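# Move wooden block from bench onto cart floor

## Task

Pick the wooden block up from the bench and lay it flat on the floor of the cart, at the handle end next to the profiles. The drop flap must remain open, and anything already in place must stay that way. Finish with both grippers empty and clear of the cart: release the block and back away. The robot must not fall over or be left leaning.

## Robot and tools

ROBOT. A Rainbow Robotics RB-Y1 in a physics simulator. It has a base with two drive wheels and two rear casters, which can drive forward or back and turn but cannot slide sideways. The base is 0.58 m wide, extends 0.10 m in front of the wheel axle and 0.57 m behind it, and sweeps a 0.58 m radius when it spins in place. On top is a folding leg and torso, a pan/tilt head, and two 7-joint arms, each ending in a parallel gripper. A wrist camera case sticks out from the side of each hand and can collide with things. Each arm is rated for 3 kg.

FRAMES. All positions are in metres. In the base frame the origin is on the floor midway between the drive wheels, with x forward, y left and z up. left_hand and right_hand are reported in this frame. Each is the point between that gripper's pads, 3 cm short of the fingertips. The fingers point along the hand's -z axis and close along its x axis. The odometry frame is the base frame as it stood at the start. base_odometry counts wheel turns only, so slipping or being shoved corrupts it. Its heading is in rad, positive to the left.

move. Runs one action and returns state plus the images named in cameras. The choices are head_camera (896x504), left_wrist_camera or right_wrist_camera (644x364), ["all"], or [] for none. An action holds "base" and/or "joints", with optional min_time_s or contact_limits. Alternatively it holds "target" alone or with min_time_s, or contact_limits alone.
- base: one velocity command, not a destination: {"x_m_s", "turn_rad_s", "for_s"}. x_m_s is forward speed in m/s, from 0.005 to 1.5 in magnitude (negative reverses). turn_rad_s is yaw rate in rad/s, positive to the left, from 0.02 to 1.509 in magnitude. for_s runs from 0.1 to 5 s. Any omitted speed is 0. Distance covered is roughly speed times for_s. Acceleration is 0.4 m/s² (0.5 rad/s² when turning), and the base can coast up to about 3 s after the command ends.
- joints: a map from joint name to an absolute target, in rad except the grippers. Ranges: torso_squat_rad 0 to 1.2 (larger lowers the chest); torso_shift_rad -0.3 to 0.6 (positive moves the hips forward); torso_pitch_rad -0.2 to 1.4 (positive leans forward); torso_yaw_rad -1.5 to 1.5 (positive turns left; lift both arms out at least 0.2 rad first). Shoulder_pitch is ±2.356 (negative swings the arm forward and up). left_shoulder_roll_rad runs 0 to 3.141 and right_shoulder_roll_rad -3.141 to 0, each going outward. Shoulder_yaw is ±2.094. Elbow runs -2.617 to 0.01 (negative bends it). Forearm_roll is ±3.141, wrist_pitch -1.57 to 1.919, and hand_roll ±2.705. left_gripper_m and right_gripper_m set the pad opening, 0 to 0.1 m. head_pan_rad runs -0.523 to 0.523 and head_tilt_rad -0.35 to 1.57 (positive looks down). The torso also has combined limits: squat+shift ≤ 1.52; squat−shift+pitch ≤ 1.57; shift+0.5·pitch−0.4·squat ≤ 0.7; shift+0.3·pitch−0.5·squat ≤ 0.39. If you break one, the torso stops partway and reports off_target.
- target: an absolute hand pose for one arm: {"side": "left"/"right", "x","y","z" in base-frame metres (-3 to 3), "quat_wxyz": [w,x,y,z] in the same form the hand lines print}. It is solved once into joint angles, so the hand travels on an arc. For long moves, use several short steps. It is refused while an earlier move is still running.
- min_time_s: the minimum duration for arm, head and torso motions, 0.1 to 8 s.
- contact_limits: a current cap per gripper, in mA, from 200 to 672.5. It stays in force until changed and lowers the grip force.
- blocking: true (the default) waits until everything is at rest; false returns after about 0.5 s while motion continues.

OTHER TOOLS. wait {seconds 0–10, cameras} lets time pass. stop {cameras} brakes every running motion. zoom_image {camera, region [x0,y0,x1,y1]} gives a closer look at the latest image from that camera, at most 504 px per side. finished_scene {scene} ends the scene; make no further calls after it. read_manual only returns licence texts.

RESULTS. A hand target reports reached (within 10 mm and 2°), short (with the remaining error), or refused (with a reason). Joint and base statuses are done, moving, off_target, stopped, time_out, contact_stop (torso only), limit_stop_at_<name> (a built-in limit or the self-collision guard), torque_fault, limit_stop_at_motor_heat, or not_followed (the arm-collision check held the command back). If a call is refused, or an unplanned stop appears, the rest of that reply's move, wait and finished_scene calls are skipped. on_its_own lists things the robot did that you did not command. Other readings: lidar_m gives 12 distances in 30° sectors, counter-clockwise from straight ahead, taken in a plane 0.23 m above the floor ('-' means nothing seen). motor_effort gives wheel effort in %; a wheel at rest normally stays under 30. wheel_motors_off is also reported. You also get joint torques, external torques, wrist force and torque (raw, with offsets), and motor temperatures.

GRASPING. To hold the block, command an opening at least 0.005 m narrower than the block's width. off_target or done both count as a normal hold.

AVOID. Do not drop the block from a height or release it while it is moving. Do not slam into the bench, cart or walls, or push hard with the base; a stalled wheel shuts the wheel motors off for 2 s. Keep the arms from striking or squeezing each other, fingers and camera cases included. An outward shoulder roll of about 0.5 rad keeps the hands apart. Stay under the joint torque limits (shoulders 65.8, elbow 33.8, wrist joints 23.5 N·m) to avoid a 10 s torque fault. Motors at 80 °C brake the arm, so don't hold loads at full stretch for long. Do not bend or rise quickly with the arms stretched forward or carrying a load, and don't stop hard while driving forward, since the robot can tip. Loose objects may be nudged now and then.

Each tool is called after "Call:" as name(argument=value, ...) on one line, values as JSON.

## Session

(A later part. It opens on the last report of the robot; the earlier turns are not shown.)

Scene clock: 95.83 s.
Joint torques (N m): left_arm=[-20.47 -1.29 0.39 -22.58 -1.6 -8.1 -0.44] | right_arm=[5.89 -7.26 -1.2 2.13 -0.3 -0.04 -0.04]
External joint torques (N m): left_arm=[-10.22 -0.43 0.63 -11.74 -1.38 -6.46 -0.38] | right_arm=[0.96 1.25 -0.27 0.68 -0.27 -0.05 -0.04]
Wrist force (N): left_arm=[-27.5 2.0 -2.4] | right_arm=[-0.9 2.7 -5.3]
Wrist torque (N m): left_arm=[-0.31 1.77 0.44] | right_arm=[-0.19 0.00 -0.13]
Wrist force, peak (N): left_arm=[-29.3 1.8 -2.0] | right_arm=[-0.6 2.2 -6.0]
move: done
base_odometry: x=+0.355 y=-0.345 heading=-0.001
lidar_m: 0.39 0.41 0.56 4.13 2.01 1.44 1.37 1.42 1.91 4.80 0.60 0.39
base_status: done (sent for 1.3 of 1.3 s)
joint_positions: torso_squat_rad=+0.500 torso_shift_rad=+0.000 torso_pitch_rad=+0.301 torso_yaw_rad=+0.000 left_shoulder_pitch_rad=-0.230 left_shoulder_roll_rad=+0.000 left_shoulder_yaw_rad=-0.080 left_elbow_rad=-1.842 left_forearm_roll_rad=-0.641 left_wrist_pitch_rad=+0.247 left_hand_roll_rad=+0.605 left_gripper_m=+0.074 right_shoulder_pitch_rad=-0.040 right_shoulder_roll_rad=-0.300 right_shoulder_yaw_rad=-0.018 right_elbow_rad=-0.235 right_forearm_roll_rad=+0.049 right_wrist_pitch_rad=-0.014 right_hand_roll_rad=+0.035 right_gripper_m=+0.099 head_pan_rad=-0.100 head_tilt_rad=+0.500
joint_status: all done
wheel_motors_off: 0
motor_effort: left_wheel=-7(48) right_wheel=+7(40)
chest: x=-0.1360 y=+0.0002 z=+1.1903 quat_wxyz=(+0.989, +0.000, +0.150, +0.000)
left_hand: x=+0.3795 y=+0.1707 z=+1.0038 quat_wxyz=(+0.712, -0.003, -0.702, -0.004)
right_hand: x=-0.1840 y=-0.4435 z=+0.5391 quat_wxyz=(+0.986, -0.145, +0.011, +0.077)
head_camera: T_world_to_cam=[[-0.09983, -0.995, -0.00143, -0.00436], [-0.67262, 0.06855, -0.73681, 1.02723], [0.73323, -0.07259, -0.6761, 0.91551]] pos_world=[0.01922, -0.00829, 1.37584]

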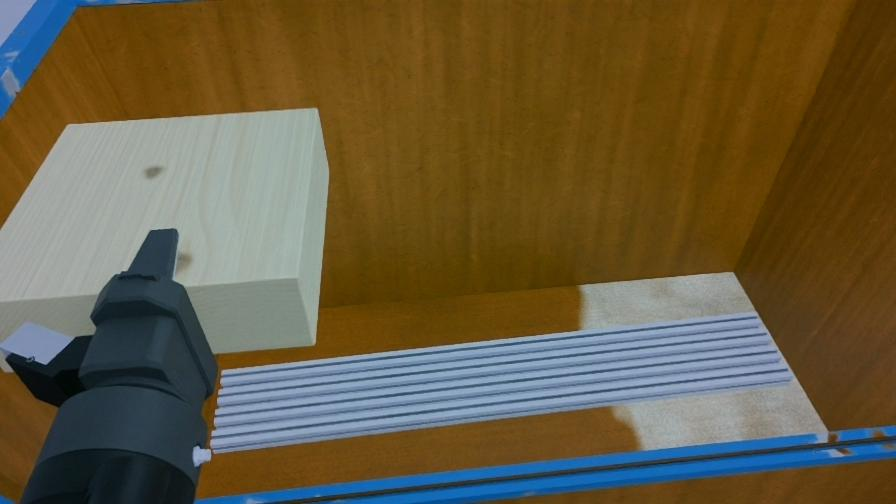

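Call:
move(target={"side":"left","x":0.42,"y":0.06,"z":1.0,"quat_wxyz":[0.6124,0.3536,-0.3536,0.6124]}, min_time_s=2.5, cameras=["head_camera","left_wrist_camera"])

Scene clock: 119.83 s.
Joint torques (N m): left_arm=[-20.22 -0.99 0.41 -22.49 -1.55 -7.94 -0.42] | right_arm=[6 -7.21 -1.62 1.98 -0.24 0.17 0.08]
External joint torques (N m): left_arm=[-9.97 -0.14 0.65 -11.66 -1.34 -6.3 -0.36] | right_arm=[1.07 1.29 -0.69 0.52 -0.2 0.16 0.08]
Wrist force (N): left_arm=[-28.1 1.9 -2.7] | right_arm=[-0.4 2.8 -5.0]
Wrist torque (N m): left_arm=[-0.28 1.75 0.47] | right_arm=[-0.19 0.05 -0.11]
Wrist force, peak (N): left_arm=[-28.3 1.7 -2.6] | right_arm=[-0.5 2.6 -5.7]
move: refused
base_odometry: x=+0.355 y=-0.345 heading=-0.001
lidar_m: 0.39 0.40 0.57 4.12 2.02 1.45 1.37 1.44 1.91 4.77 0.58 0.41
base_status: not commanded
joint_positions: torso_squat_rad=+0.500 torso_shift_rad=+0.000 torso_pitch_rad=+0.301 torso_yaw_rad=+0.000 left_shoulder_pitch_rad=-0.230 left_shoulder_roll_rad=+0.000 left_shoulder_yaw_rad=-0.080 left_elbow_rad=-1.842 left_forearm_roll_rad=-0.641 left_wrist_pitch_rad=+0.247 left_hand_roll_rad=+0.605 left_gripper_m=+0.074 right_shoulder_pitch_rad=-0.040 right_shoulder_roll_rad=-0.300 right_shoulder_yaw_rad=-0.018 right_elbow_rad=-0.235 right_forearm_roll_rad=+0.049 right_wrist_pitch_rad=-0.014 right_hand_roll_rad=+0.035 right_gripper_m=+0.099 head_pan_rad=-0.100 head_tilt_rad=+0.500
joint_status: not commanded
wheel_motors_off: 0
motor_effort: left_wheel=-6(7) right_wheel=+8(8)
chest: x=-0.1360 y=+0.0002 z=+1.1904 quat_wxyz=(+0.989, +0.000, +0.150, +0.000)
left_hand: x=+0.3795 y=+0.1707 z=+1.0038 quat_wxyz=(+0.712, -0.003, -0.702, -0.004)
left_hand_status: refused: the posture found for that pose stands 10 mm from the chest (limit 10 mm). Nothing moved. The solve starts from where the arm stands: from another posture it may find a clear one.
right_hand: x=-0.1840 y=-0.4435 z=+0.5391 quat_wxyz=(+0.986, -0.145, +0.011, +0.077)
head_camera: T_world_to_cam=[[-0.09983, -0.995, -0.00143, -0.00436], [-0.67262, 0.06855, -0.73681, 1.02723], [0.73323, -0.07259, -0.6761, 0.91551]] pos_world=[0.01922, -0.00829, 1.37584]
left_wrist_camera: T_world_to_cam=[[0.02234, 0.02557, 0.99942, -1.01658], [-0.46794, -0.88314, 0.03306, 0.32426], [0.88348, -0.46841, -0.00776, -0.17509]] pos_world=[0.32913, 0.23035, 1.00391]

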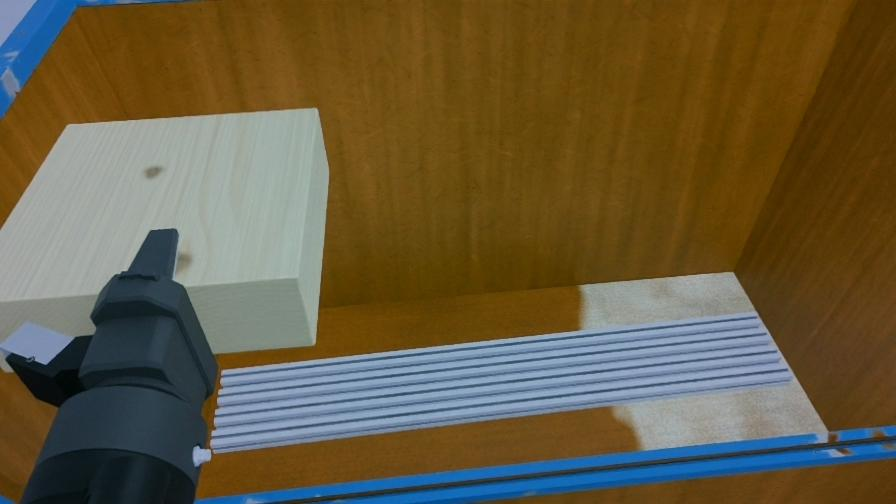

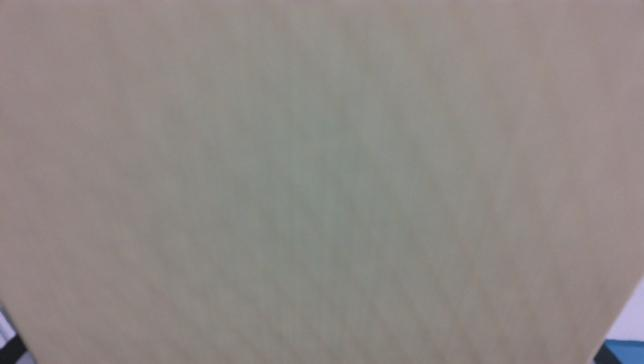

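Call:
zoom_image(camera="head_camera", region=[0, 330, 300, 504])

Scaled by 1.680 from the camera's image (finer frame: 1280x720).

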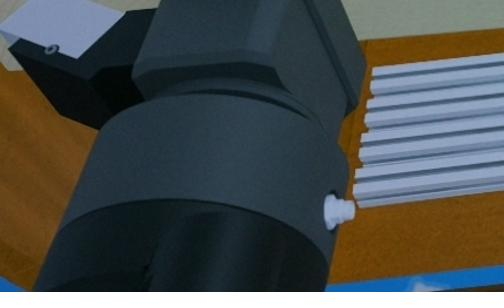

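Call:
move(target={"side":"left","x":0.5,"y":0.1,"z":0.95,"quat_wxyz":[0.6124,0.3536,-0.3536,0.6124]}, min_time_s=2.5, cameras=["head_camera"])

Scene clock: 127.37 s.
Joint torques (N m): left_arm=[-36 7.63 -2.66 -11.77 -5.91 -1.53 -0.18] | right_arm=[5.52 -7.63 -1.37 2.04 -0.17 0.07 -0.03]
External joint torques (N m): left_arm=[-11.8 2 -3.12 -4.8 -4.67 -1.27 -0.14] | right_arm=[0.59 0.87 -0.44 0.59 -0.14 0.06 -0.03]
Wrist force (N): left_arm=[-16.3 13.4 -20.4] | right_arm=[-0.4 2.5 -5.2]
Wrist torque (N m): left_arm=[0.15 1.15 0.30] | right_arm=[-0.13 0.07 -0.15]
Wrist force, peak (N): left_arm=[-22.0 15.8 -18.7] | right_arm=[-0.2 3.1 -5.7]
move: short
base_odometry: x=+0.355 y=-0.345 heading=-0.001
lidar_m: 0.39 0.41 0.54 4.11 2.01 1.45 1.38 1.42 1.91 4.79 0.60 0.42
base_status: not commanded
joint_positions: torso_squat_rad=+0.500 torso_shift_rad=+0.000 torso_pitch_rad=+0.301 torso_yaw_rad=+0.000 left_shoulder_pitch_rad=-1.547 left_shoulder_roll_rad=+0.006 left_shoulder_yaw_rad=-0.484 left_elbow_rad=-0.266 left_forearm_roll_rad=-0.230 left_wrist_pitch_rad=+1.060 left_hand_roll_rad=+2.031 left_gripper_m=+0.074 right_shoulder_pitch_rad=-0.040 right_shoulder_roll_rad=-0.300 right_shoulder_yaw_rad=-0.018 right_elbow_rad=-0.235 right_forearm_roll_rad=+0.049 right_wrist_pitch_rad=-0.014 right_hand_roll_rad=+0.035 right_gripper_m=+0.099 head_pan_rad=-0.100 head_tilt_rad=+0.500
joint_status: all done
wheel_motors_off: 0
motor_effort: left_wheel=-7(7) right_wheel=+8(9)
chest: x=-0.1360 y=+0.0002 z=+1.1904 quat_wxyz=(+0.989, +0.000, +0.150, +0.000)
left_hand: x=+0.4979 y=+0.1009 z=+0.9478 quat_wxyz=(+0.755, -0.012, -0.420, +0.504)
left_hand_status: short (checked arc that bows 108 mm and turns the hand up to 68 deg, as near as the solve gets, planned for 2.5 s): 3 mm and 47.6 deg off. The place is met; only the turn is off.
right_hand: x=-0.1840 y=-0.4435 z=+0.5391 quat_wxyz=(+0.986, -0.145, +0.011, +0.077)
head_camera: T_world_to_cam=[[-0.09976, -0.99501, -0.0015, -0.00427], [-0.67262, 0.06855, -0.73681, 1.02722], [0.73323, -0.07249, -0.6761, 0.91551]] pos_world=[0.01922, -0.00829, 1.37584]

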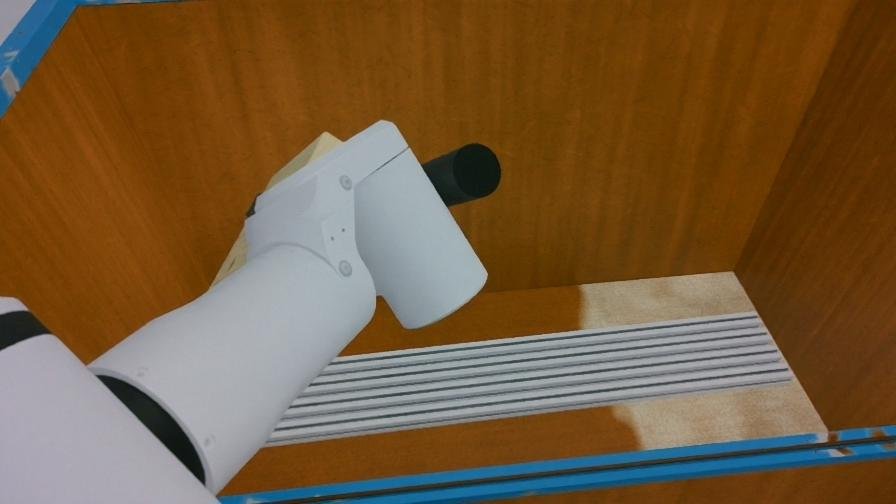

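Call:
move(target={"side":"left","x":0.38,"y":0.17,"z":1.08,"quat_wxyz":[0.7071,0,-0.7071,0]}, min_time_s=2)

Call:
move(joints={"torso_pitch_rad":0.7,"torso_squat_rad":0.35,"torso_shift_rad":0.1,"torso_yaw_rad":-0.3,"head_tilt_rad":0.3,"right_shoulder_roll_rad":-0.5,"right_shoulder_pitch_rad":0.5}, min_time_s=2, cameras=["head_camera"])

Scene clock: 138.90 s.
Joint torques (N m): left_arm=[-26.56 9.53 21.7 -5.05 -9.11 2.49 -0.66] | right_arm=[5.9 -7.71 -1.29 1.99 -0.06 0.13 -0.09]
External joint torques (N m): left_arm=[-11.12 1.42 12.07 -1.38 -7.24 1.88 -0.6] | right_arm=[0.97 0.79 -0.36 0.53 -0.02 0.12 -0.09]
Wrist force (N): left_arm=[-27.8 1.5 -2.0] | right_arm=[-0.7 2.9 -4.9]
Wrist torque (N m): left_arm=[-0.20 1.72 0.60] | right_arm=[-0.20 0.01 -0.10]
Wrist force, peak (N): left_arm=[-22.1 16.9 -19.1] | right_arm=[-0.4 3.2 -5.7]
move: done
base_odometry: x=+0.355 y=-0.345 heading=-0.001
lidar_m: 0.39 0.42 0.55 4.12 2.02 1.45 1.37 1.44 1.91 4.79 0.59 0.42
base_status: not commanded
joint_positions: torso_squat_rad=+0.500 torso_shift_rad=+0.000 torso_pitch_rad=+0.301 torso_yaw_rad=+0.000 left_shoulder_pitch_rad=-1.110 left_shoulder_roll_rad=+1.058 left_shoulder_yaw_rad=-1.330 left_elbow_rad=-2.070 left_forearm_roll_rad=-0.599 left_wrist_pitch_rad=+1.383 left_hand_roll_rad=+1.878 left_gripper_m=+0.074 right_shoulder_pitch_rad=-0.040 right_shoulder_roll_rad=-0.300 right_shoulder_yaw_rad=-0.018 right_elbow_rad=-0.235 right_forearm_roll_rad=+0.049 right_wrist_pitch_rad=-0.014 right_hand_roll_rad=+0.035 right_gripper_m=+0.099 head_pan_rad=-0.100 head_tilt_rad=+0.500
joint_status: all done
wheel_motors_off: 0
motor_effort: left_wheel=-6(9) right_wheel=+7(10)
chest: x=-0.1360 y=+0.0002 z=+1.1904 quat_wxyz=(+0.989, +0.000, +0.150, +0.000)
left_hand: x=+0.3791 y=+0.1703 z=+1.0771 quat_wxyz=(+0.709, +0.000, -0.705, +0.000)
left_hand_status: reached (checked arc that bows 152 mm and turns the hand up to 68 deg, planned for 2.0 s): 3 mm and 0.4 deg off.
right_hand: x=-0.1840 y=-0.4435 z=+0.5391 quat_wxyz=(+0.986, -0.145, +0.011, +0.077)
pictures: none

Scene clock: 141.20 s.
Joint torques (N m): left_arm=[-21.43 3.68 16.95 -10.39 -8.9 0.86 -0.64] | right_arm=[24.06 -14.78 -2.23 9.03 -0.41 1.61 -0.04]
External joint torques (N m): left_arm=[-9.82 -0.38 10 -3.49 -7.12 0.68 -0.58] | right_arm=[0.85 -1.09 -0.46 0.67 -0.18 0.12 0]
Wrist force (N): left_arm=[-24.3 7.4 -11.9] | right_arm=[4.0 2.9 -1.9]
Wrist torque (N m): left_arm=[-0.08 1.62 0.52] | right_arm=[-0.18 0.28 -0.07]
Wrist force, peak (N): left_arm=[-26.3 6.3 -13.1] | right_arm=[0.1 2.5 -5.7]
move: done
base_odometry: x=+0.355 y=-0.345 heading=-0.001
lidar_m: 0.38 0.41 0.55 4.10 2.03 1.43 1.37 1.42 1.92 4.79 0.58 0.42
base_status: not commanded
joint_positions: torso_squat_rad=+0.350 torso_shift_rad=+0.100 torso_pitch_rad=+0.701 torso_yaw_rad=-0.300 left_shoulder_pitch_rad=-1.111 left_shoulder_roll_rad=+1.058 left_shoulder_yaw_rad=-1.329 left_elbow_rad=-2.069 left_forearm_roll_rad=-0.599 left_wrist_pitch_rad=+1.384 left_hand_roll_rad=+1.878 left_gripper_m=+0.074 right_shoulder_pitch_rad=+0.500 right_shoulder_roll_rad=-0.500 right_shoulder_yaw_rad=-0.018 right_elbow_rad=-0.235 right_forearm_roll_rad=+0.049 right_wrist_pitch_rad=-0.014 right_hand_roll_rad=+0.035 right_gripper_m=+0.099 head_pan_rad=-0.100 head_tilt_rad=+0.300
joint_status: all done
wheel_motors_off: 0
motor_effort: left_wheel=-7(8) right_wheel=+6(10)
chest: x=+0.0375 y=+0.0002 z=+1.1712 quat_wxyz=(+0.929, -0.051, +0.340, -0.140)
left_hand: x=+0.4888 y=+0.0077 z=+0.8492 quat_wxyz=(+0.826, -0.143, -0.544, -0.043)
right_hand: x=-0.6320 y=-0.4708 z=+1.0178 quat_wxyz=(+0.839, -0.239, +0.488, -0.026)
head_camera: T_world_to_cam=[[-0.30866, -0.9249, 0.22201, -0.2414], [-0.78752, 0.1176, -0.60496, 0.989], [0.53342, -0.36156, -0.76468, 0.8476]] pos_world=[0.25222, -0.03312, 1.30004]

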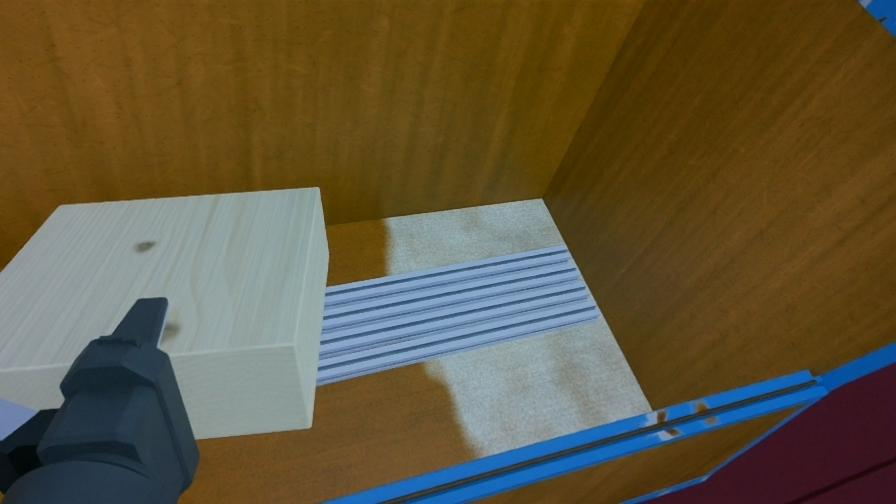

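Call:
move(target={"side":"left","x":0.45,"y":0.08,"z":0.9,"quat_wxyz":[0.6124,0.3536,-0.3536,0.6124]}, min_time_s=3, cameras=["head_camera"])

Scene clock: 150.63 s.
Joint torques (N m): left_arm=[-18.96 -5.35 -3.59 -10.36 -7.63 -2.46 -0.62] | right_arm=[24.03 -14.61 -2.38 8.94 -0.3 1.6 -0.06]
External joint torques (N m): left_arm=[-6.41 1.42 -1.36 -2.32 -6.03 -1.97 -0.57] | right_arm=[0.82 -0.92 -0.6 0.58 -0.07 0.11 -0.02]
Wrist force (N): left_arm=[-22.7 8.5 -14.8] | right_arm=[4.1 2.6 -1.5]
Wrist torque (N m): left_arm=[-0.05 1.51 0.52] | right_arm=[-0.14 0.26 -0.05]
Wrist force, peak (N): left_arm=[-23.2 10.7 -15.3] | right_arm=[4.4 3.9 -1.6]
move: short
base_odometry: x=+0.355 y=-0.345 heading=-0.001
lidar_m: 0.39 0.41 0.55 4.10 2.03 1.45 1.37 1.44 1.91 4.79 0.59 0.42
base_status: not commanded
joint_positions: torso_squat_rad=+0.350 torso_shift_rad=+0.100 torso_pitch_rad=+0.701 torso_yaw_rad=-0.300 left_shoulder_pitch_rad=-0.839 left_shoulder_roll_rad=+0.000 left_shoulder_yaw_rad=-0.396 left_elbow_rad=-1.696 left_forearm_roll_rad=-1.374 left_wrist_pitch_rad=+1.919 left_hand_roll_rad=+1.610 left_gripper_m=+0.074 right_shoulder_pitch_rad=+0.500 right_shoulder_roll_rad=-0.500 right_shoulder_yaw_rad=-0.018 right_elbow_rad=-0.235 right_forearm_roll_rad=+0.049 right_wrist_pitch_rad=-0.014 right_hand_roll_rad=+0.035 right_gripper_m=+0.099 head_pan_rad=-0.100 head_tilt_rad=+0.300
joint_status: all done
wheel_motors_off: 0
motor_effort: left_wheel=-8(8) right_wheel=+6(10)
chest: x=+0.0375 y=+0.0001 z=+1.1712 quat_wxyz=(+0.929, -0.051, +0.340, -0.140)
left_hand: x=+0.4497 y=+0.0805 z=+0.8987 quat_wxyz=(+0.692, +0.164, -0.495, +0.499)
left_hand_status: short (checked arc that bows 98 mm and turns the hand up to 74 deg, as near as the solve gets, planned for 3.0 s): 1 mm and 31.5 deg off. The place is met; only the turn is off.
right_hand: x=-0.6320 y=-0.4708 z=+1.0178 quat_wxyz=(+0.839, -0.239, +0.488, -0.026)
head_camera: T_world_to_cam=[[-0.30867, -0.92489, 0.22203, -0.24142], [-0.78749, 0.11758, -0.60501, 0.98905], [0.53346, -0.36159, -0.76464, 0.84753]] pos_world=[0.25222, -0.03312, 1.30004]

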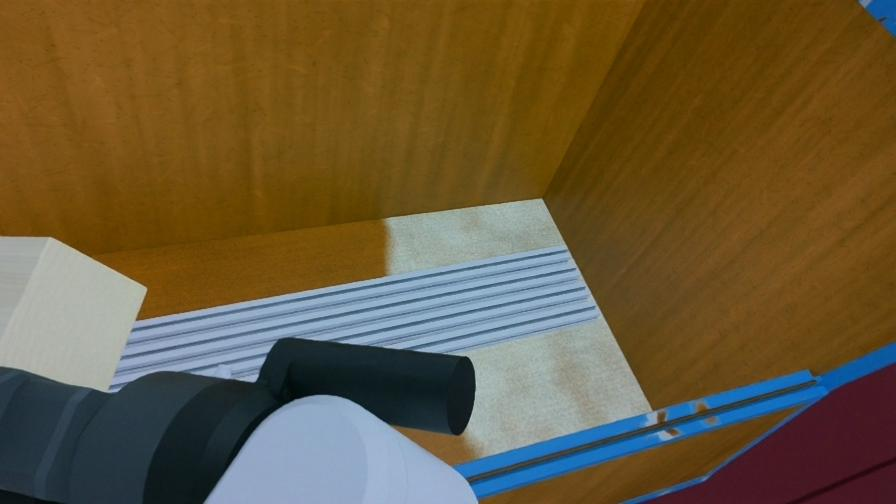

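Call:
move(base={"x_m_s":-0.35,"for_s":1.0})

Call:
move(base={"turn_rad_s":0.7,"for_s":1.43})

Call:
move(base={"x_m_s":-0.3,"for_s":1.0})

Call:
move(base={"turn_rad_s":-0.7,"for_s":1.43})

Call:
move(target={"side":"left","x":0.45,"y":0.27,"z":0.9,"quat_wxyz":[0.6124,0.3536,-0.3536,0.6124]}, min_time_s=2, cameras=["head_camera"])

Scene clock: 158.47 s.
Joint torques (N m): left_arm=[-19.19 -5.02 -3.75 -10.43 -7.51 -2.36 -0.72] | right_arm=[24.16 -14.78 -1.86 9.42 -0.31 1.53 -0.08]
External joint torques (N m): left_arm=[-6.63 1.75 -1.52 -2.39 -5.9 -1.88 -0.67] | right_arm=[0.95 -1.08 -0.08 1.06 -0.07 0.03 -0.03]
Wrist force (N): left_arm=[-23.4 8.9 -14.4] | right_arm=[3.8 3.3 -1.6]
Wrist torque (N m): left_arm=[0.06 1.43 0.50] | right_arm=[-0.21 0.23 -0.07]
Wrist force, peak (N): left_arm=[-24.5 6.6 -16.6] | right_arm=[4.6 3.6 -1.5]
move: done
base_odometry: x=+0.005 y=-0.345 heading=-0.002
lidar_m: 0.74 0.77 1.27 4.61 1.52 1.07 1.02 1.07 1.42 3.57 1.10 0.78
base_status: done (sent for 1 of 1 s)
joint_positions: torso_squat_rad=+0.350 torso_shift_rad=+0.100 torso_pitch_rad=+0.701 torso_yaw_rad=-0.300 left_shoulder_pitch_rad=-0.839 left_shoulder_roll_rad=-0.001 left_shoulder_yaw_rad=-0.396 left_elbow_rad=-1.696 left_forearm_roll_rad=-1.374 left_wrist_pitch_rad=+1.919 left_hand_roll_rad=+1.610 left_gripper_m=+0.074 right_shoulder_pitch_rad=+0.500 right_shoulder_roll_rad=-0.500 right_shoulder_yaw_rad=-0.018 right_elbow_rad=-0.235 right_forearm_roll_rad=+0.049 right_wrist_pitch_rad=-0.014 right_hand_roll_rad=+0.035 right_gripper_m=+0.099 head_pan_rad=-0.100 head_tilt_rad=+0.300
joint_status: not commanded
wheel_motors_off: 0
motor_effort: left_wheel=-10(26) right_wheel=+11(48)
chest: x=+0.0374 y=+0.0001 z=+1.1713 quat_wxyz=(+0.929, -0.051, +0.339, -0.140)
left_hand: x=+0.4496 y=+0.0805 z=+0.8989 quat_wxyz=(+0.692, +0.164, -0.496, +0.499)
right_hand: x=-0.6321 y=-0.4708 z=+1.0177 quat_wxyz=(+0.839, -0.239, +0.488, -0.026)
pictures: none

Scene clock: 161.63 s.
Joint torques (N m): left_arm=[-19.01 -4.72 -3.66 -10.51 -7.69 -2.6 -0.58] | right_arm=[24.32 -14.24 -2.27 9.18 -0.41 1.51 -0.09]
External joint torques (N m): left_arm=[-6.45 2.05 -1.44 -2.47 -6.09 -2.11 -0.53] | right_arm=[1.11 -0.55 -0.5 0.82 -0.18 0.01 -0.05]
Wrist force (N): left_arm=[-22.1 8.3 -15.8] | right_arm=[4.3 3.6 -1.3]
Wrist torque (N m): left_arm=[0.09 1.50 0.51] | right_arm=[-0.27 0.34 -0.08]
Wrist force, peak (N): left_arm=[-24.4 8.0 -14.4] | right_arm=[4.8 3.0 -1.5]
move: done
base_odometry: x=+0.005 y=-0.345 heading=+1.001
lidar_m: 1.27 4.75 1.58 1.07 1.02 1.05 1.36 3.20 2.35 0.78 0.74 0.76
base_status: done (sent for 1.43 of 1.43 s)
joint_positions: torso_squat_rad=+0.350 torso_shift_rad=+0.100 torso_pitch_rad=+0.701 torso_yaw_rad=-0.300 left_shoulder_pitch_rad=-0.839 left_shoulder_roll_rad=-0.001 left_shoulder_yaw_rad=-0.396 left_elbow_rad=-1.696 left_forearm_roll_rad=-1.374 left_wrist_pitch_rad=+1.919 left_hand_roll_rad=+1.610 left_gripper_m=+0.074 right_shoulder_pitch_rad=+0.500 right_shoulder_roll_rad=-0.500 right_shoulder_yaw_rad=-0.018 right_elbow_rad=-0.235 right_forearm_roll_rad=+0.049 right_wrist_pitch_rad=-0.014 right_hand_roll_rad=+0.035 right_gripper_m=+0.099 head_pan_rad=-0.100 head_tilt_rad=+0.300
joint_status: not commanded
wheel_motors_off: 0
motor_effort: left_wheel=-2(29) right_wheel=+16(42)
chest: x=+0.0374 y=+0.0002 z=+1.1713 quat_wxyz=(+0.929, -0.051, +0.339, -0.140)
left_hand: x=+0.4496 y=+0.0805 z=+0.8989 quat_wxyz=(+0.692, +0.164, -0.495, +0.499)
right_hand: x=-0.6321 y=-0.4708 z=+1.0177 quat_wxyz=(+0.839, -0.239, +0.488, -0.026)
pictures: none

Scene clock: 163.93 s.
Joint torques (N m): left_arm=[-19.39 -4.83 -3.9 -10.62 -7.44 -2.47 -0.56] | right_arm=[24.09 -14.48 -2.17 9.32 -0.35 1.61 -0.08]
External joint torques (N m): left_arm=[-6.83 1.95 -1.67 -2.58 -5.83 -1.99 -0.51] | right_arm=[0.88 -0.78 -0.4 0.96 -0.12 0.11 -0.03]
Wrist force (N): left_arm=[-23.0 9.7 -16.0] | right_arm=[3.9 3.2 -2.2]
Wrist torque (N m): left_arm=[-0.15 1.51 0.50] | right_arm=[-0.21 0.25 -0.10]
Wrist force, peak (N): left_arm=[-23.6 9.3 -16.1] | right_arm=[4.5 3.6 -2.0]
move: done
base_odometry: x=-0.157 y=-0.597 heading=+1.002
lidar_m: 1.56 4.56 1.32 0.91 0.85 0.88 1.14 2.66 2.61 0.98 0.91 0.94
base_status: done (sent for 1 of 1 s)
joint_positions: torso_squat_rad=+0.350 torso_shift_rad=+0.100 torso_pitch_rad=+0.701 torso_yaw_rad=-0.300 left_shoulder_pitch_rad=-0.839 left_shoulder_roll_rad=-0.001 left_shoulder_yaw_rad=-0.396 left_elbow_rad=-1.696 left_forearm_roll_rad=-1.374 left_wrist_pitch_rad=+1.919 left_hand_roll_rad=+1.610 left_gripper_m=+0.074 right_shoulder_pitch_rad=+0.500 right_shoulder_roll_rad=-0.500 right_shoulder_yaw_rad=-0.018 right_elbow_rad=-0.235 right_forearm_roll_rad=+0.049 right_wrist_pitch_rad=-0.014 right_hand_roll_rad=+0.035 right_gripper_m=+0.099 head_pan_rad=-0.100 head_tilt_rad=+0.300
joint_status: not commanded
wheel_motors_off: 0
motor_effort: left_wheel=+8(37) right_wheel=-9(30)
chest: x=+0.0374 y=+0.0002 z=+1.1713 quat_wxyz=(+0.929, -0.051, +0.339, -0.140)
left_hand: x=+0.4496 y=+0.0805 z=+0.8989 quat_wxyz=(+0.692, +0.164, -0.495, +0.499)
right_hand: x=-0.6321 y=-0.4708 z=+1.0177 quat_wxyz=(+0.839, -0.239, +0.488, -0.026)
pictures: none

Scene clock: 167.10 s.
Joint torques (N m): left_arm=[-18.91 -4.43 -3.73 -10.57 -7.54 -2.21 -0.65] | right_arm=[24.42 -13.92 -1.84 9.27 -0.3 1.62 -0.11]
External joint torques (N m): left_arm=[-6.35 2.35 -1.5 -2.53 -5.93 -1.73 -0.6] | right_arm=[1.21 -0.22 -0.06 0.91 -0.07 0.12 -0.07]
Wrist force (N): left_arm=[-23.1 8.9 -15.1] | right_arm=[4.1 3.2 -1.7]
Wrist torque (N m): left_arm=[-0.08 1.44 0.53] | right_arm=[-0.19 0.29 -0.07]
Wrist force, peak (N): left_arm=[-23.6 8.7 -15.4] | right_arm=[4.4 3.7 -1.8]
move: done
base_odometry: x=-0.157 y=-0.598 heading=-0.001
lidar_m: 0.91 0.94 1.59 3.83 1.26 0.89 0.85 0.89 1.20 3.04 2.49 0.95
base_status: done (sent for 1.43 of 1.43 s)
joint_positions: torso_squat_rad=+0.350 torso_shift_rad=+0.100 torso_pitch_rad=+0.701 torso_yaw_rad=-0.300 left_shoulder_pitch_rad=-0.839 left_shoulder_roll_rad=-0.001 left_shoulder_yaw_rad=-0.396 left_elbow_rad=-1.696 left_forearm_roll_rad=-1.374 left_wrist_pitch_rad=+1.919 left_hand_roll_rad=+1.610 left_gripper_m=+0.074 right_shoulder_pitch_rad=+0.500 right_shoulder_roll_rad=-0.500 right_shoulder_yaw_rad=-0.018 right_elbow_rad=-0.235 right_forearm_roll_rad=+0.049 right_wrist_pitch_rad=-0.014 right_hand_roll_rad=+0.035 right_gripper_m=+0.099 head_pan_rad=-0.100 head_tilt_rad=+0.300
joint_status: not commanded
wheel_motors_off: 0
motor_effort: left_wheel=+17(40) right_wheel=-1(28)
chest: x=+0.0374 y=+0.0002 z=+1.1713 quat_wxyz=(+0.929, -0.051, +0.339, -0.140)
left_hand: x=+0.4496 y=+0.0805 z=+0.8989 quat_wxyz=(+0.692, +0.164, -0.495, +0.499)
right_hand: x=-0.6321 y=-0.4709 z=+1.0177 quat_wxyz=(+0.839, -0.239, +0.488, -0.026)
pictures: none

Scene clock: 169.43 s.
Joint torques (N m): left_arm=[-17.66 4.89 -4.42 -10.84 -7.25 -2.32 -0.55] | right_arm=[23.99 -14.04 -2.27 9.39 -0.33 1.66 -0.09]
External joint torques (N m): left_arm=[-3.9 4.3 -1.49 -3.05 -5.7 -1.78 -0.5] | right_arm=[0.78 -0.34 -0.5 1.03 -0.1 0.17 -0.05]
Wrist force (N): left_arm=[-23.4 0.7 -16.8] | right_arm=[4.2 3.0 -1.5]
Wrist torque (N m): left_arm=[-0.40 1.45 0.49] | right_arm=[-0.19 0.30 -0.08]
Wrist force, peak (N): left_arm=[-25.5 9.5 -14.3] | right_arm=[4.8 3.4 -1.4]
move: done
base_odometry: x=-0.157 y=-0.598 heading=-0.001
lidar_m: 0.92 0.95 1.56 3.83 1.27 0.90 0.85 0.90 1.19 3.03 2.49 0.97
base_status: not commanded
joint_positions: torso_squat_rad=+0.350 torso_shift_rad=+0.100 torso_pitch_rad=+0.701 torso_yaw_rad=-0.300 left_shoulder_pitch_rad=-0.943 left_shoulder_roll_rad=+0.063 left_shoulder_yaw_rad=+0.240 left_elbow_rad=-1.781 left_forearm_roll_rad=-1.414 left_wrist_pitch_rad=+1.919 left_hand_roll_rad=+1.270 left_gripper_m=+0.074 right_shoulder_pitch_rad=+0.500 right_shoulder_roll_rad=-0.500 right_shoulder_yaw_rad=-0.018 right_elbow_rad=-0.235 right_forearm_roll_rad=+0.049 right_wrist_pitch_rad=-0.014 right_hand_roll_rad=+0.035 right_gripper_m=+0.099 head_pan_rad=-0.100 head_tilt_rad=+0.300
joint_status: all done
wheel_motors_off: 0
motor_effort: left_wheel=+18(19) right_wheel=-2(4)
chest: x=+0.0374 y=+0.0002 z=+1.1713 quat_wxyz=(+0.929, -0.051, +0.339, -0.140)
left_hand: x=+0.4492 y=+0.2696 z=+0.8991 quat_wxyz=(+0.614, +0.353, -0.352, +0.612)
left_hand_status: reached (checked arc that bows 17 mm and turns the hand up to 31 deg, planned for 2.0 s): 1 mm and 0.2 deg off.
right_hand: x=-0.6321 y=-0.4709 z=+1.0178 quat_wxyz=(+0.839, -0.239, +0.488, -0.026)
head_camera: T_world_to_cam=[[-0.30871, -0.92487, 0.22206, -0.24151], [-0.78736, 0.1175, -0.60519, 0.98923], [0.53363, -0.36167, -0.76449, 0.84742]] pos_world=[0.25212, -0.03312, 1.30014]

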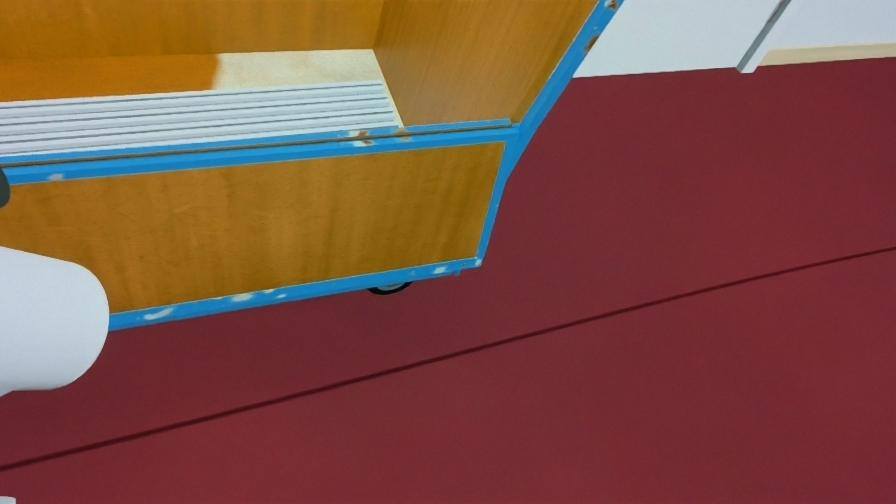

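Call:
move(base={"x_m_s":0.35,"for_s":1.9}, joints={"head_pan_rad":0.4,"head_tilt_rad":0.4}, cameras=["head_camera"])

Scene clock: 176.80 s.
Joint torques (N m): left_arm=[-16.86 4.41 -4.46 -10.67 -7.24 -2.38 -0.56] | right_arm=[24.22 -14.24 -2.12 9.2 -0.37 1.64 0.03]
External joint torques (N m): left_arm=[-3.1 3.82 -1.53 -2.87 -5.69 -1.84 -0.51] | right_arm=[1.01 -0.54 -0.34 0.84 -0.14 0.14 0.07]
Wrist force (N): left_arm=[-23.3 1.3 -16.2] | right_arm=[3.9 3.4 -1.7]
Wrist torque (N m): left_arm=[-0.45 1.50 0.54] | right_arm=[-0.24 0.27 -0.06]
Wrist force, peak (N): left_arm=[-24.0 0.2 -17.0] | right_arm=[4.5 3.8 -1.8]
move: done
base_odometry: x=+0.508 y=-0.598 heading=-0.001
lidar_m: 0.24 0.25 0.35 1.92 2.24 1.60 1.52 1.57 2.12 4.65 0.38 0.27
base_status: done (sent for 1.9 of 1.9 s)
joint_positions: torso_squat_rad=+0.350 torso_shift_rad=+0.100 torso_pitch_rad=+0.701 torso_yaw_rad=-0.300 left_shoulder_pitch_rad=-0.943 left_shoulder_roll_rad=+0.063 left_shoulder_yaw_rad=+0.240 left_elbow_rad=-1.781 left_forearm_roll_rad=-1.414 left_wrist_pitch_rad=+1.919 left_hand_roll_rad=+1.270 left_gripper_m=+0.074 right_shoulder_pitch_rad=+0.500 right_shoulder_roll_rad=-0.500 right_shoulder_yaw_rad=-0.018 right_elbow_rad=-0.235 right_forearm_roll_rad=+0.049 right_wrist_pitch_rad=-0.014 right_hand_roll_rad=+0.035 right_gripper_m=+0.099 head_pan_rad=+0.400 head_tilt_rad=+0.400
joint_status: all done
wheel_motors_off: 0
motor_effort: left_wheel=-3(46) right_wheel=+4(34)
chest: x=+0.0374 y=+0.0002 z=+1.1713 quat_wxyz=(+0.929, -0.051, +0.339, -0.140)
left_hand: x=+0.4493 y=+0.2697 z=+0.8992 quat_wxyz=(+0.614, +0.353, -0.352, +0.612)
right_hand: x=-0.6321 y=-0.4708 z=+1.0178 quat_wxyz=(+0.839, -0.239, +0.488, -0.026)
head_camera: T_world_to_cam=[[0.06267, -0.99374, -0.09251, 0.10264], [-0.86483, -0.00781, -0.502, 0.86737], [0.49813, 0.11146, -0.85991, 0.98193]] pos_world=[0.25456, -0.00068, 1.28928]

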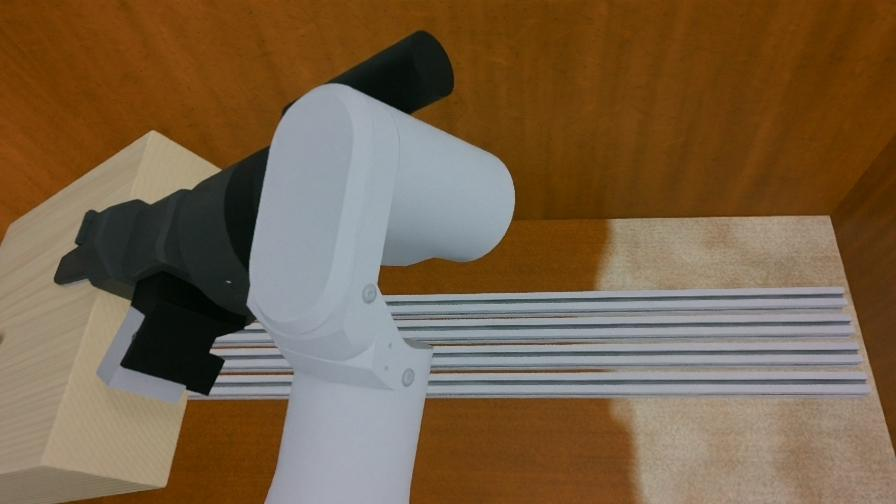

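Call:
move(target={"side":"left","x":0.437,"y":0.31,"z":0.74,"quat_wxyz":[0.6124,0.3536,-0.3536,0.6124]}, min_time_s=2, cameras=["head_camera"])

Scene clock: 184.10 s.
Joint torques (N m): left_arm=[-14.42 7.25 -1.94 -11.39 -7.72 1.34 -0.1] | right_arm=[24.51 -14.57 -2.35 9.06 -0.35 1.46 -0.09]
External joint torques (N m): left_arm=[-2.84 5.13 -0.13 -3.24 -6.07 1 -0.05] | right_arm=[1.3 -0.87 -0.57 0.7 -0.12 -0.03 -0.05]
Wrist force (N): left_arm=[-23.5 0.8 -16.7] | right_arm=[4.2 2.9 -1.6]
Wrist torque (N m): left_arm=[-0.42 1.48 0.38] | right_arm=[-0.20 0.31 -0.05]
Wrist force, peak (N): left_arm=[-24.1 2.5 -17.7] | right_arm=[4.5 3.9 -2.3]
move: done
base_odometry: x=+0.508 y=-0.598 heading=-0.001
lidar_m: 0.24 0.26 0.35 1.92 2.23 1.59 1.51 1.58 2.12 4.68 0.37 0.26
base_status: not commanded
joint_positions: torso_squat_rad=+0.350 torso_shift_rad=+0.100 torso_pitch_rad=+0.701 torso_yaw_rad=-0.300 left_shoulder_pitch_rad=-0.820 left_shoulder_roll_rad=+0.138 left_shoulder_yaw_rad=+0.341 left_elbow_rad=-1.320 left_forearm_roll_rad=-1.196 left_wrist_pitch_rad=+1.637 left_hand_roll_rad=+1.778 left_gripper_m=+0.074 right_shoulder_pitch_rad=+0.500 right_shoulder_roll_rad=-0.500 right_shoulder_yaw_rad=-0.018 right_elbow_rad=-0.235 right_forearm_roll_rad=+0.049 right_wrist_pitch_rad=-0.014 right_hand_roll_rad=+0.035 right_gripper_m=+0.099 head_pan_rad=+0.400 head_tilt_rad=+0.400
joint_status: all done
wheel_motors_off: 0
motor_effort: left_wheel=-3(4) right_wheel=+2(7)
chest: x=+0.0374 y=+0.0002 z=+1.1713 quat_wxyz=(+0.929, -0.051, +0.339, -0.140)
left_hand: x=+0.4359 y=+0.3095 z=+0.7394 quat_wxyz=(+0.614, +0.352, -0.352, +0.612)
left_hand_status: reached (checked arc that bows 14 mm and turns the hand up to 3 deg, planned for 2.0 s): 1 mm and 0.3 deg off.
right_hand: x=-0.6321 y=-0.4708 z=+1.0178 quat_wxyz=(+0.839, -0.239, +0.488, -0.026)
head_camera: T_world_to_cam=[[0.06267, -0.99374, -0.09251, 0.10264], [-0.86483, -0.00781, -0.502, 0.86737], [0.49813, 0.11146, -0.85991, 0.98193]] pos_world=[0.25456, -0.00068, 1.28928]

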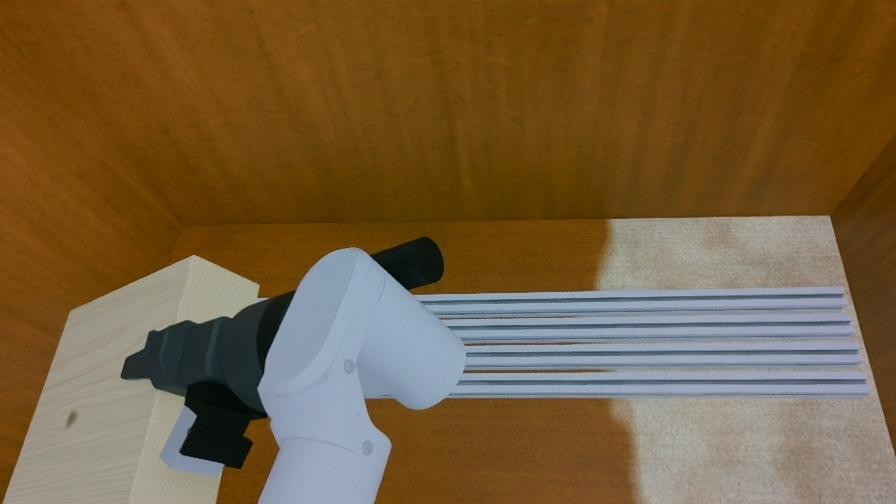

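Call:
move(joints={"torso_squat_rad":0.5,"torso_shift_rad":0.2,"torso_pitch_rad":0.85,"head_tilt_rad":0.25}, min_time_s=1.5)

Call:
move(target={"side":"left","x":0.437,"y":0.33,"z":0.57,"quat_wxyz":[0.6124,0.3536,-0.3536,0.6124]}, min_time_s=1.5, cameras=["head_camera"])

Scene clock: 194.70 s.
Joint torques (N m): left_arm=[-10.91 5.46 -2.08 -10.85 -7.56 2.81 -0.09] | right_arm=[25.74 -13.38 -2.2 9.91 -0.43 1.74 -0.1]
External joint torques (N m): left_arm=[-2.28 4.84 -0.38 -3.32 -5.99 2.19 -0.05] | right_arm=[1.09 -0.55 -0.48 0.99 -0.19 0.1 -0.05]
Wrist force (N): left_arm=[-22.7 -3.2 -15.6] | right_arm=[4.6 2.6 -1.0]
Wrist torque (N m): left_arm=[-0.65 1.49 0.38] | right_arm=[-0.16 0.35 -0.08]
Wrist force, peak (N): left_arm=[-24.2 -3.2 -17.1] | right_arm=[4.4 4.0 -1.9]
move: done
base_odometry: x=+0.508 y=-0.598 heading=-0.001
lidar_m: 0.25 0.26 0.35 1.92 2.25 1.61 1.52 1.59 2.11 4.66 0.38 0.24
base_status: not commanded
joint_positions: torso_squat_rad=+0.500 torso_shift_rad=+0.200 torso_pitch_rad=+0.851 torso_yaw_rad=-0.300 left_shoulder_pitch_rad=-0.820 left_shoulder_roll_rad=+0.138 left_shoulder_yaw_rad=+0.341 left_elbow_rad=-1.320 left_forearm_roll_rad=-1.196 left_wrist_pitch_rad=+1.637 left_hand_roll_rad=+1.778 left_gripper_m=+0.074 right_shoulder_pitch_rad=+0.500 right_shoulder_roll_rad=-0.500 right_shoulder_yaw_rad=-0.018 right_elbow_rad=-0.235 right_forearm_roll_rad=+0.049 right_wrist_pitch_rad=-0.014 right_hand_roll_rad=+0.035 right_gripper_m=+0.099 head_pan_rad=+0.400 head_tilt_rad=+0.250
joint_status: all done
wheel_motors_off: 0
motor_effort: left_wheel=-5(5) right_wheel=+3(7)
chest: x=+0.1269 y=+0.0002 z=+1.0866 quat_wxyz=(+0.901, -0.062, +0.408, -0.136)
left_hand: x=+0.4565 y=+0.3094 z=+0.6001 quat_wxyz=(+0.639, +0.397, -0.305, +0.584)
right_hand: x=-0.5580 y=-0.4708 z=+1.0349 quat_wxyz=(+0.800, -0.240, +0.549, -0.008)
pictures: none

Scene clock: 196.53 s.
Joint torques (N m): left_arm=[-7.36 5.81 -1.48 -10.13 -7.15 3.18 -0.12] | right_arm=[25.06 -13.3 -2.05 9.8 -0.32 1.72 0.01]
External joint torques (N m): left_arm=[-0.95 5.03 -0.36 -2.88 -5.63 2.47 -0.08] | right_arm=[0.41 -0.46 -0.33 0.88 -0.08 0.09 0.05]
Wrist force (N): left_arm=[-23.6 1.9 -16.5] | right_arm=[4.0 3.1 -1.1]
Wrist torque (N m): left_arm=[-0.61 1.49 0.44] | right_arm=[-0.22 0.22 -0.09]
Wrist force, peak (N): left_arm=[-23.5 1.9 -17.6] | right_arm=[5.0 3.2 -0.6]
move: done
base_odometry: x=+0.508 y=-0.598 heading=-0.001
lidar_m: 0.24 0.25 0.34 1.91 2.23 1.60 1.51 1.57 2.12 4.66 0.36 0.25
base_status: not commanded
joint_positions: torso_squat_rad=+0.500 torso_shift_rad=+0.200 torso_pitch_rad=+0.851 torso_yaw_rad=-0.300 left_shoulder_pitch_rad=-0.717 left_shoulder_roll_rad=+0.147 left_shoulder_yaw_rad=+0.338 left_elbow_rad=-1.298 left_forearm_roll_rad=-1.185 left_wrist_pitch_rad=+1.498 left_hand_roll_rad=+2.003 left_gripper_m=+0.074 right_shoulder_pitch_rad=+0.500 right_shoulder_roll_rad=-0.500 right_shoulder_yaw_rad=-0.018 right_elbow_rad=-0.235 right_forearm_roll_rad=+0.049 right_wrist_pitch_rad=-0.014 right_hand_roll_rad=+0.035 right_gripper_m=+0.099 head_pan_rad=+0.400 head_tilt_rad=+0.250
joint_status: all done
wheel_motors_off: 0
motor_effort: left_wheel=-4(5) right_wheel=+2(4)
chest: x=+0.1269 y=+0.0002 z=+1.0866 quat_wxyz=(+0.901, -0.062, +0.408, -0.136)
left_hand: x=+0.4362 y=+0.3292 z=+0.5693 quat_wxyz=(+0.614, +0.353, -0.352, +0.613)
left_hand_status: reached (checked arc that bows 1 mm and turns the hand up to 9 deg, planned for 1.5 s): 1 mm and 0.3 deg off.
right_hand: x=-0.5581 y=-0.4708 z=+1.0349 quat_wxyz=(+0.800, -0.240, +0.549, -0.008)
head_camera: T_world_to_cam=[[0.05221, -0.9933, -0.10306, 0.10165], [-0.86522, 0.00654, -0.50135, 0.90658], [0.49867, 0.11535, -0.85908, 0.83389]] pos_world=[0.36325, -0.00115, 1.18137]

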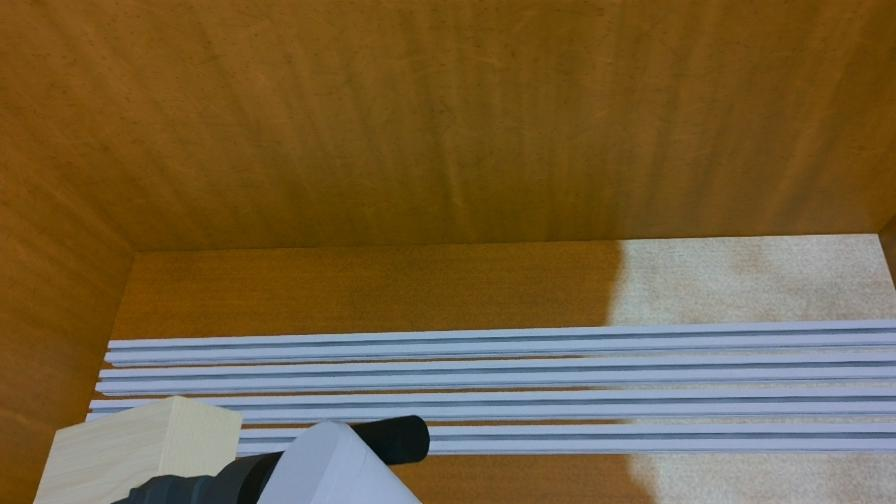

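Call:
move(target={"side":"left","x":0.437,"y":0.34,"z":0.51,"quat_wxyz":[0.6124,0.3536,-0.3536,0.6124]}, min_time_s=1.2)

Call:
move(joints={"torso_squat_rad":0.72,"torso_shift_rad":0.26,"head_tilt_rad":0.5}, min_time_s=1.5, cameras=["head_camera","left_wrist_camera"])

Scene clock: 205.73 s.
Joint torques (N m): left_arm=[-9.04 5.77 0.37 -7.78 -6 5.23 -0.13] | right_arm=[25.72 -13.12 -1.82 9.91 -0.45 1.68 -0.07]
External joint torques (N m): left_arm=[-1.63 3.77 1.1 -2.25 -4.77 4.13 -0.08] | right_arm=[1.07 -0.28 -0.1 0.99 -0.21 0.04 -0.02]
Wrist force (N): left_arm=[-23.4 1.5 -16.9] | right_arm=[4.5 2.6 -0.9]
Wrist torque (N m): left_arm=[-0.62 1.62 0.36] | right_arm=[-0.17 0.31 -0.06]
Wrist force, peak (N): left_arm=[-25.3 3.9 -18.2] | right_arm=[4.7 3.5 -1.3]
move: done
base_odometry: x=+0.508 y=-0.598 heading=-0.001
lidar_m: 0.24 0.25 0.35 1.92 2.24 1.58 1.52 1.57 2.10 4.66 0.37 0.26
base_status: not commanded
joint_positions: torso_squat_rad=+0.500 torso_shift_rad=+0.200 torso_pitch_rad=+0.851 torso_yaw_rad=-0.300 left_shoulder_pitch_rad=-0.863 left_shoulder_roll_rad=+0.251 left_shoulder_yaw_rad=+0.344 left_elbow_rad=-0.825 left_forearm_roll_rad=-1.170 left_wrist_pitch_rad=+1.369 left_hand_roll_rad=+2.280 left_gripper_m=+0.074 right_shoulder_pitch_rad=+0.500 right_shoulder_roll_rad=-0.500 right_shoulder_yaw_rad=-0.018 right_elbow_rad=-0.235 right_forearm_roll_rad=+0.049 right_wrist_pitch_rad=-0.014 right_hand_roll_rad=+0.035 right_gripper_m=+0.099 head_pan_rad=+0.400 head_tilt_rad=+0.250
joint_status: all done
wheel_motors_off: 0
motor_effort: left_wheel=-4(5) right_wheel=+2(5)
chest: x=+0.1269 y=+0.0002 z=+1.0866 quat_wxyz=(+0.901, -0.062, +0.408, -0.136)
left_hand: x=+0.4363 y=+0.3394 z=+0.5099 quat_wxyz=(+0.614, +0.351, -0.352, +0.613)
left_hand_status: reached (checked arc that bows 15 mm and turns the hand up to 3 deg, planned for 1.2 s): 1 mm and 0.4 deg off.
right_hand: x=-0.5581 y=-0.4708 z=+1.0349 quat_wxyz=(+0.800, -0.240, +0.549, -0.008)
pictures: none

Scene clock: 207.53 s.
Joint torques (N m): left_arm=[-8.37 -1.85 -1.52 -4.01 1.27 -3.72 -2.53] | right_arm=[25.83 -13.67 -2.18 10.2 -0.44 1.74 -0.11]
External joint torques (N m): left_arm=[-0.92 -3.94 -0.8 1.54 2.51 -4.82 -2.48] | right_arm=[1.19 -0.85 -0.46 1.28 -0.2 0.1 -0.07]
Wrist force (N): left_arm=[5.4 8.7 4.1] | right_arm=[4.7 3.0 -1.3]
Wrist torque (N m): left_arm=[-0.72 -3.31 2.63] | right_arm=[-0.25 0.32 -0.07]
Wrist force, peak (N): left_arm=[-24.4 1.5 -16.6] | right_arm=[5.2 2.7 -1.3]
move: done
base_odometry: x=+0.508 y=-0.598 heading=-0.001
lidar_m: 0.24 0.26 0.34 1.92 2.25 1.59 1.51 1.58 2.10 4.65 0.38 0.26
base_status: not commanded
joint_positions: torso_squat_rad=+0.720 torso_shift_rad=+0.260 torso_pitch_rad=+0.849 torso_yaw_rad=-0.300 left_shoulder_pitch_rad=-0.863 left_shoulder_roll_rad=+0.253 left_shoulder_yaw_rad=+0.344 left_elbow_rad=-0.826 left_forearm_roll_rad=-1.172 left_wrist_pitch_rad=+1.371 left_hand_roll_rad=+2.280 left_gripper_m=+0.076 right_shoulder_pitch_rad=+0.500 right_shoulder_roll_rad=-0.500 right_shoulder_yaw_rad=-0.018 right_elbow_rad=-0.235 right_forearm_roll_rad=+0.049 right_wrist_pitch_rad=-0.014 right_hand_roll_rad=+0.035 right_gripper_m=+0.099 head_pan_rad=+0.400 head_tilt_rad=+0.500
joint_status: all done
wheel_motors_off: 0
motor_effort: left_wheel=+0(4) right_wheel=+3(6)
chest: x=+0.1395 y=+0.0000 z=+0.9934 quat_wxyz=(+0.901, -0.062, +0.407, -0.136)
left_hand: x=+0.4503 y=+0.3410 z=+0.4185 quat_wxyz=(+0.613, +0.352, -0.354, +0.613)
right_hand: x=-0.5453 y=-0.4711 z=+0.9405 quat_wxyz=(+0.801, -0.240, +0.549, -0.008)
head_camera: T_world_to_cam=[[0.04577, -0.994, -0.09937, 0.08892], [-0.96152, -0.01686, -0.27424, 0.64777], [0.27091, 0.1081, -0.95651, 0.92515]] pos_world=[0.36813, -0.0007, 1.07139]
left_wrist_camera: T_world_to_cam=[[-0.02849, 0.50918, 0.86018, -0.52131], [0.8867, -0.3844, 0.25691, -0.34664], [0.46147, 0.77004, -0.44054, -0.21352]] pos_world=[0.39104, 0.29662, 0.44342]

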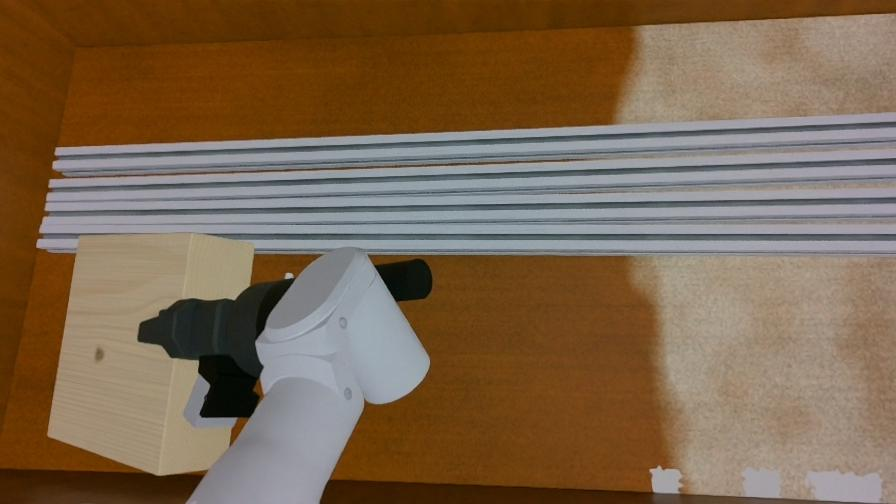

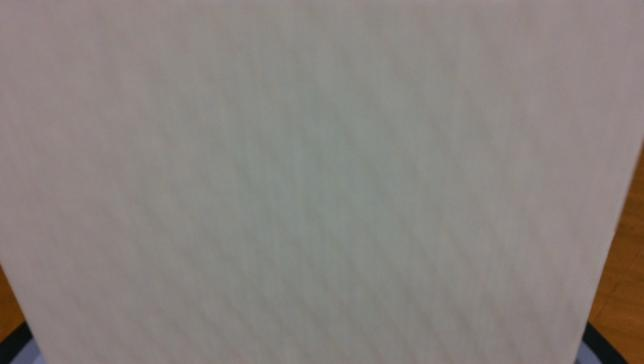

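Call:
move(target={"side":"left","x":0.443,"y":0.425,"z":0.475,"quat_wxyz":[0.6124,0.3536,-0.3536,0.6124]}, min_time_s=1.5)

Call:
move(joints={"torso_squat_rad":0.79,"torso_shift_rad":0.28}, min_time_s=0.8, cameras=["head_camera"])

Scene clock: 216.40 s.
Joint torques (N m): left_arm=[-4.97 10.57 2.96 -12.51 -7.31 2.58 -0.07] | right_arm=[25.66 -13.11 -1.94 10.15 -0.42 1.84 -0.01]
External joint torques (N m): left_arm=[-1.19 5.79 2.21 -5.04 -5.77 1.98 -0.03] | right_arm=[1.02 -0.27 -0.22 1.23 -0.18 0.2 0.03]
Wrist force (N): left_arm=[-23.7 1.3 -16.1] | right_arm=[4.6 3.0 -0.9]
Wrist torque (N m): left_arm=[-0.19 1.58 0.10] | right_arm=[-0.20 0.33 -0.05]
Wrist force, peak (N): left_arm=[-24.2 0.7 -18.1] | right_arm=[5.1 3.2 -1.1]
move: done
base_odometry: x=+0.508 y=-0.598 heading=-0.001
lidar_m: 0.24 0.25 0.35 1.92 2.24 1.59 1.52 1.58 2.11 4.65 0.36 0.26
base_status: not commanded
joint_positions: torso_squat_rad=+0.720 torso_shift_rad=+0.260 torso_pitch_rad=+0.850 torso_yaw_rad=-0.300 left_shoulder_pitch_rad=-0.610 left_shoulder_roll_rad=+0.287 left_shoulder_yaw_rad=+0.437 left_elbow_rad=-1.346 left_forearm_roll_rad=-1.044 left_wrist_pitch_rad=+1.366 left_hand_roll_rad=+1.935 left_gripper_m=+0.075 right_shoulder_pitch_rad=+0.500 right_shoulder_roll_rad=-0.500 right_shoulder_yaw_rad=-0.018 right_elbow_rad=-0.235 right_forearm_roll_rad=+0.049 right_wrist_pitch_rad=-0.014 right_hand_roll_rad=+0.035 right_gripper_m=+0.099 head_pan_rad=+0.400 head_tilt_rad=+0.500
joint_status: all done
wheel_motors_off: 0
motor_effort: left_wheel=-4(7) right_wheel=+3(7)
chest: x=+0.1400 y=+0.0002 z=+0.9932 quat_wxyz=(+0.901, -0.062, +0.408, -0.136)
left_hand: x=+0.4425 y=+0.4238 z=+0.4736 quat_wxyz=(+0.612, +0.355, -0.354, +0.612)
left_hand_status: reached (checked arc that bows 18 mm and turns the hand up to 3 deg, planned for 1.5 s): 2 mm and 0.1 deg off.
right_hand: x=-0.5450 y=-0.4708 z=+0.9412 quat_wxyz=(+0.801, -0.240, +0.549, -0.008)
pictures: none

Scene clock: 217.83 s.
Joint torques (N m): left_arm=[10.1 2.46 2.78 -2.58 -7.53 2.47 0.03] | right_arm=[25.6 -13.06 -1.79 10.05 -0.45 1.76 0.07]
External joint torques (N m): left_arm=[14.21 -2.54 2.03 4.99 -5.98 1.9 0.07] | right_arm=[1.02 -0.19 -0.07 1.15 -0.21 0.13 0.12]
Wrist force (N): left_arm=[-22.9 2.6 -16.3] | right_arm=[4.8 3.0 -0.4]
Wrist torque (N m): left_arm=[-0.22 1.60 0.07] | right_arm=[-0.21 0.33 -0.09]
Wrist force, peak (N): left_arm=[-29.1 4.3 -17.9] | right_arm=[5.4 3.0 -1.4]
move: contact_stop
base_odometry: x=+0.508 y=-0.598 heading=-0.001
lidar_m: 0.24 0.26 0.35 1.93 2.25 1.60 1.51 1.58 2.12 4.66 0.37 0.25
base_status: not commanded
joint_positions: torso_squat_rad=+0.790 torso_shift_rad=+0.276 torso_pitch_rad=+0.840 torso_yaw_rad=-0.299 left_shoulder_pitch_rad=-0.614 left_shoulder_roll_rad=+0.289 left_shoulder_yaw_rad=+0.438 left_elbow_rad=-1.348 left_forearm_roll_rad=-1.044 left_wrist_pitch_rad=+1.366 left_hand_roll_rad=+1.935 left_gripper_m=+0.075 right_shoulder_pitch_rad=+0.500 right_shoulder_roll_rad=-0.500 right_shoulder_yaw_rad=-0.018 right_elbow_rad=-0.235 right_forearm_roll_rad=+0.049 right_wrist_pitch_rad=-0.014 right_hand_roll_rad=+0.035 right_gripper_m=+0.099 head_pan_rad=+0.400 head_tilt_rad=+0.500
joint_status: torso_squat_rad contact_stop (moved +0.070 of +0.070); torso_shift_rad contact_stop (moved +0.016 of +0.020)
wheel_motors_off: 0
motor_effort: left_wheel=-18(26) right_wheel=-2(15)
chest: x=+0.1368 y=-0.0002 z=+0.9609 quat_wxyz=(+0.903, -0.060, +0.403, -0.136)
left_hand: x=+0.4476 y=+0.4245 z=+0.4469 quat_wxyz=(+0.609, +0.350, -0.360, +0.614)
right_hand: x=-0.5472 y=-0.4716 z=+0.9007 quat_wxyz=(+0.804, -0.239, +0.545, -0.009)
head_camera: T_world_to_cam=[[0.04721, -0.99384, -0.10025, 0.08624], [-0.95881, -0.01694, -0.28355, 0.64484], [0.2801, 0.10951, -0.9537, 0.8907]] pos_world=[0.36472, -0.0009, 1.04096]

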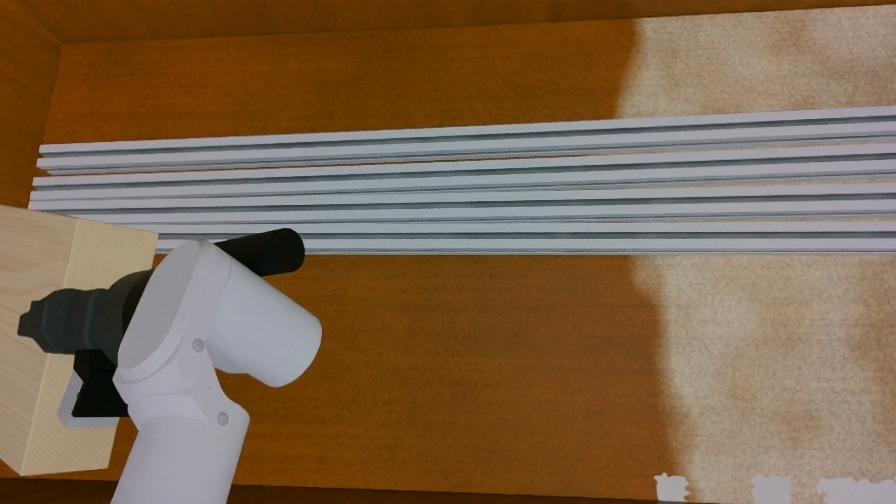

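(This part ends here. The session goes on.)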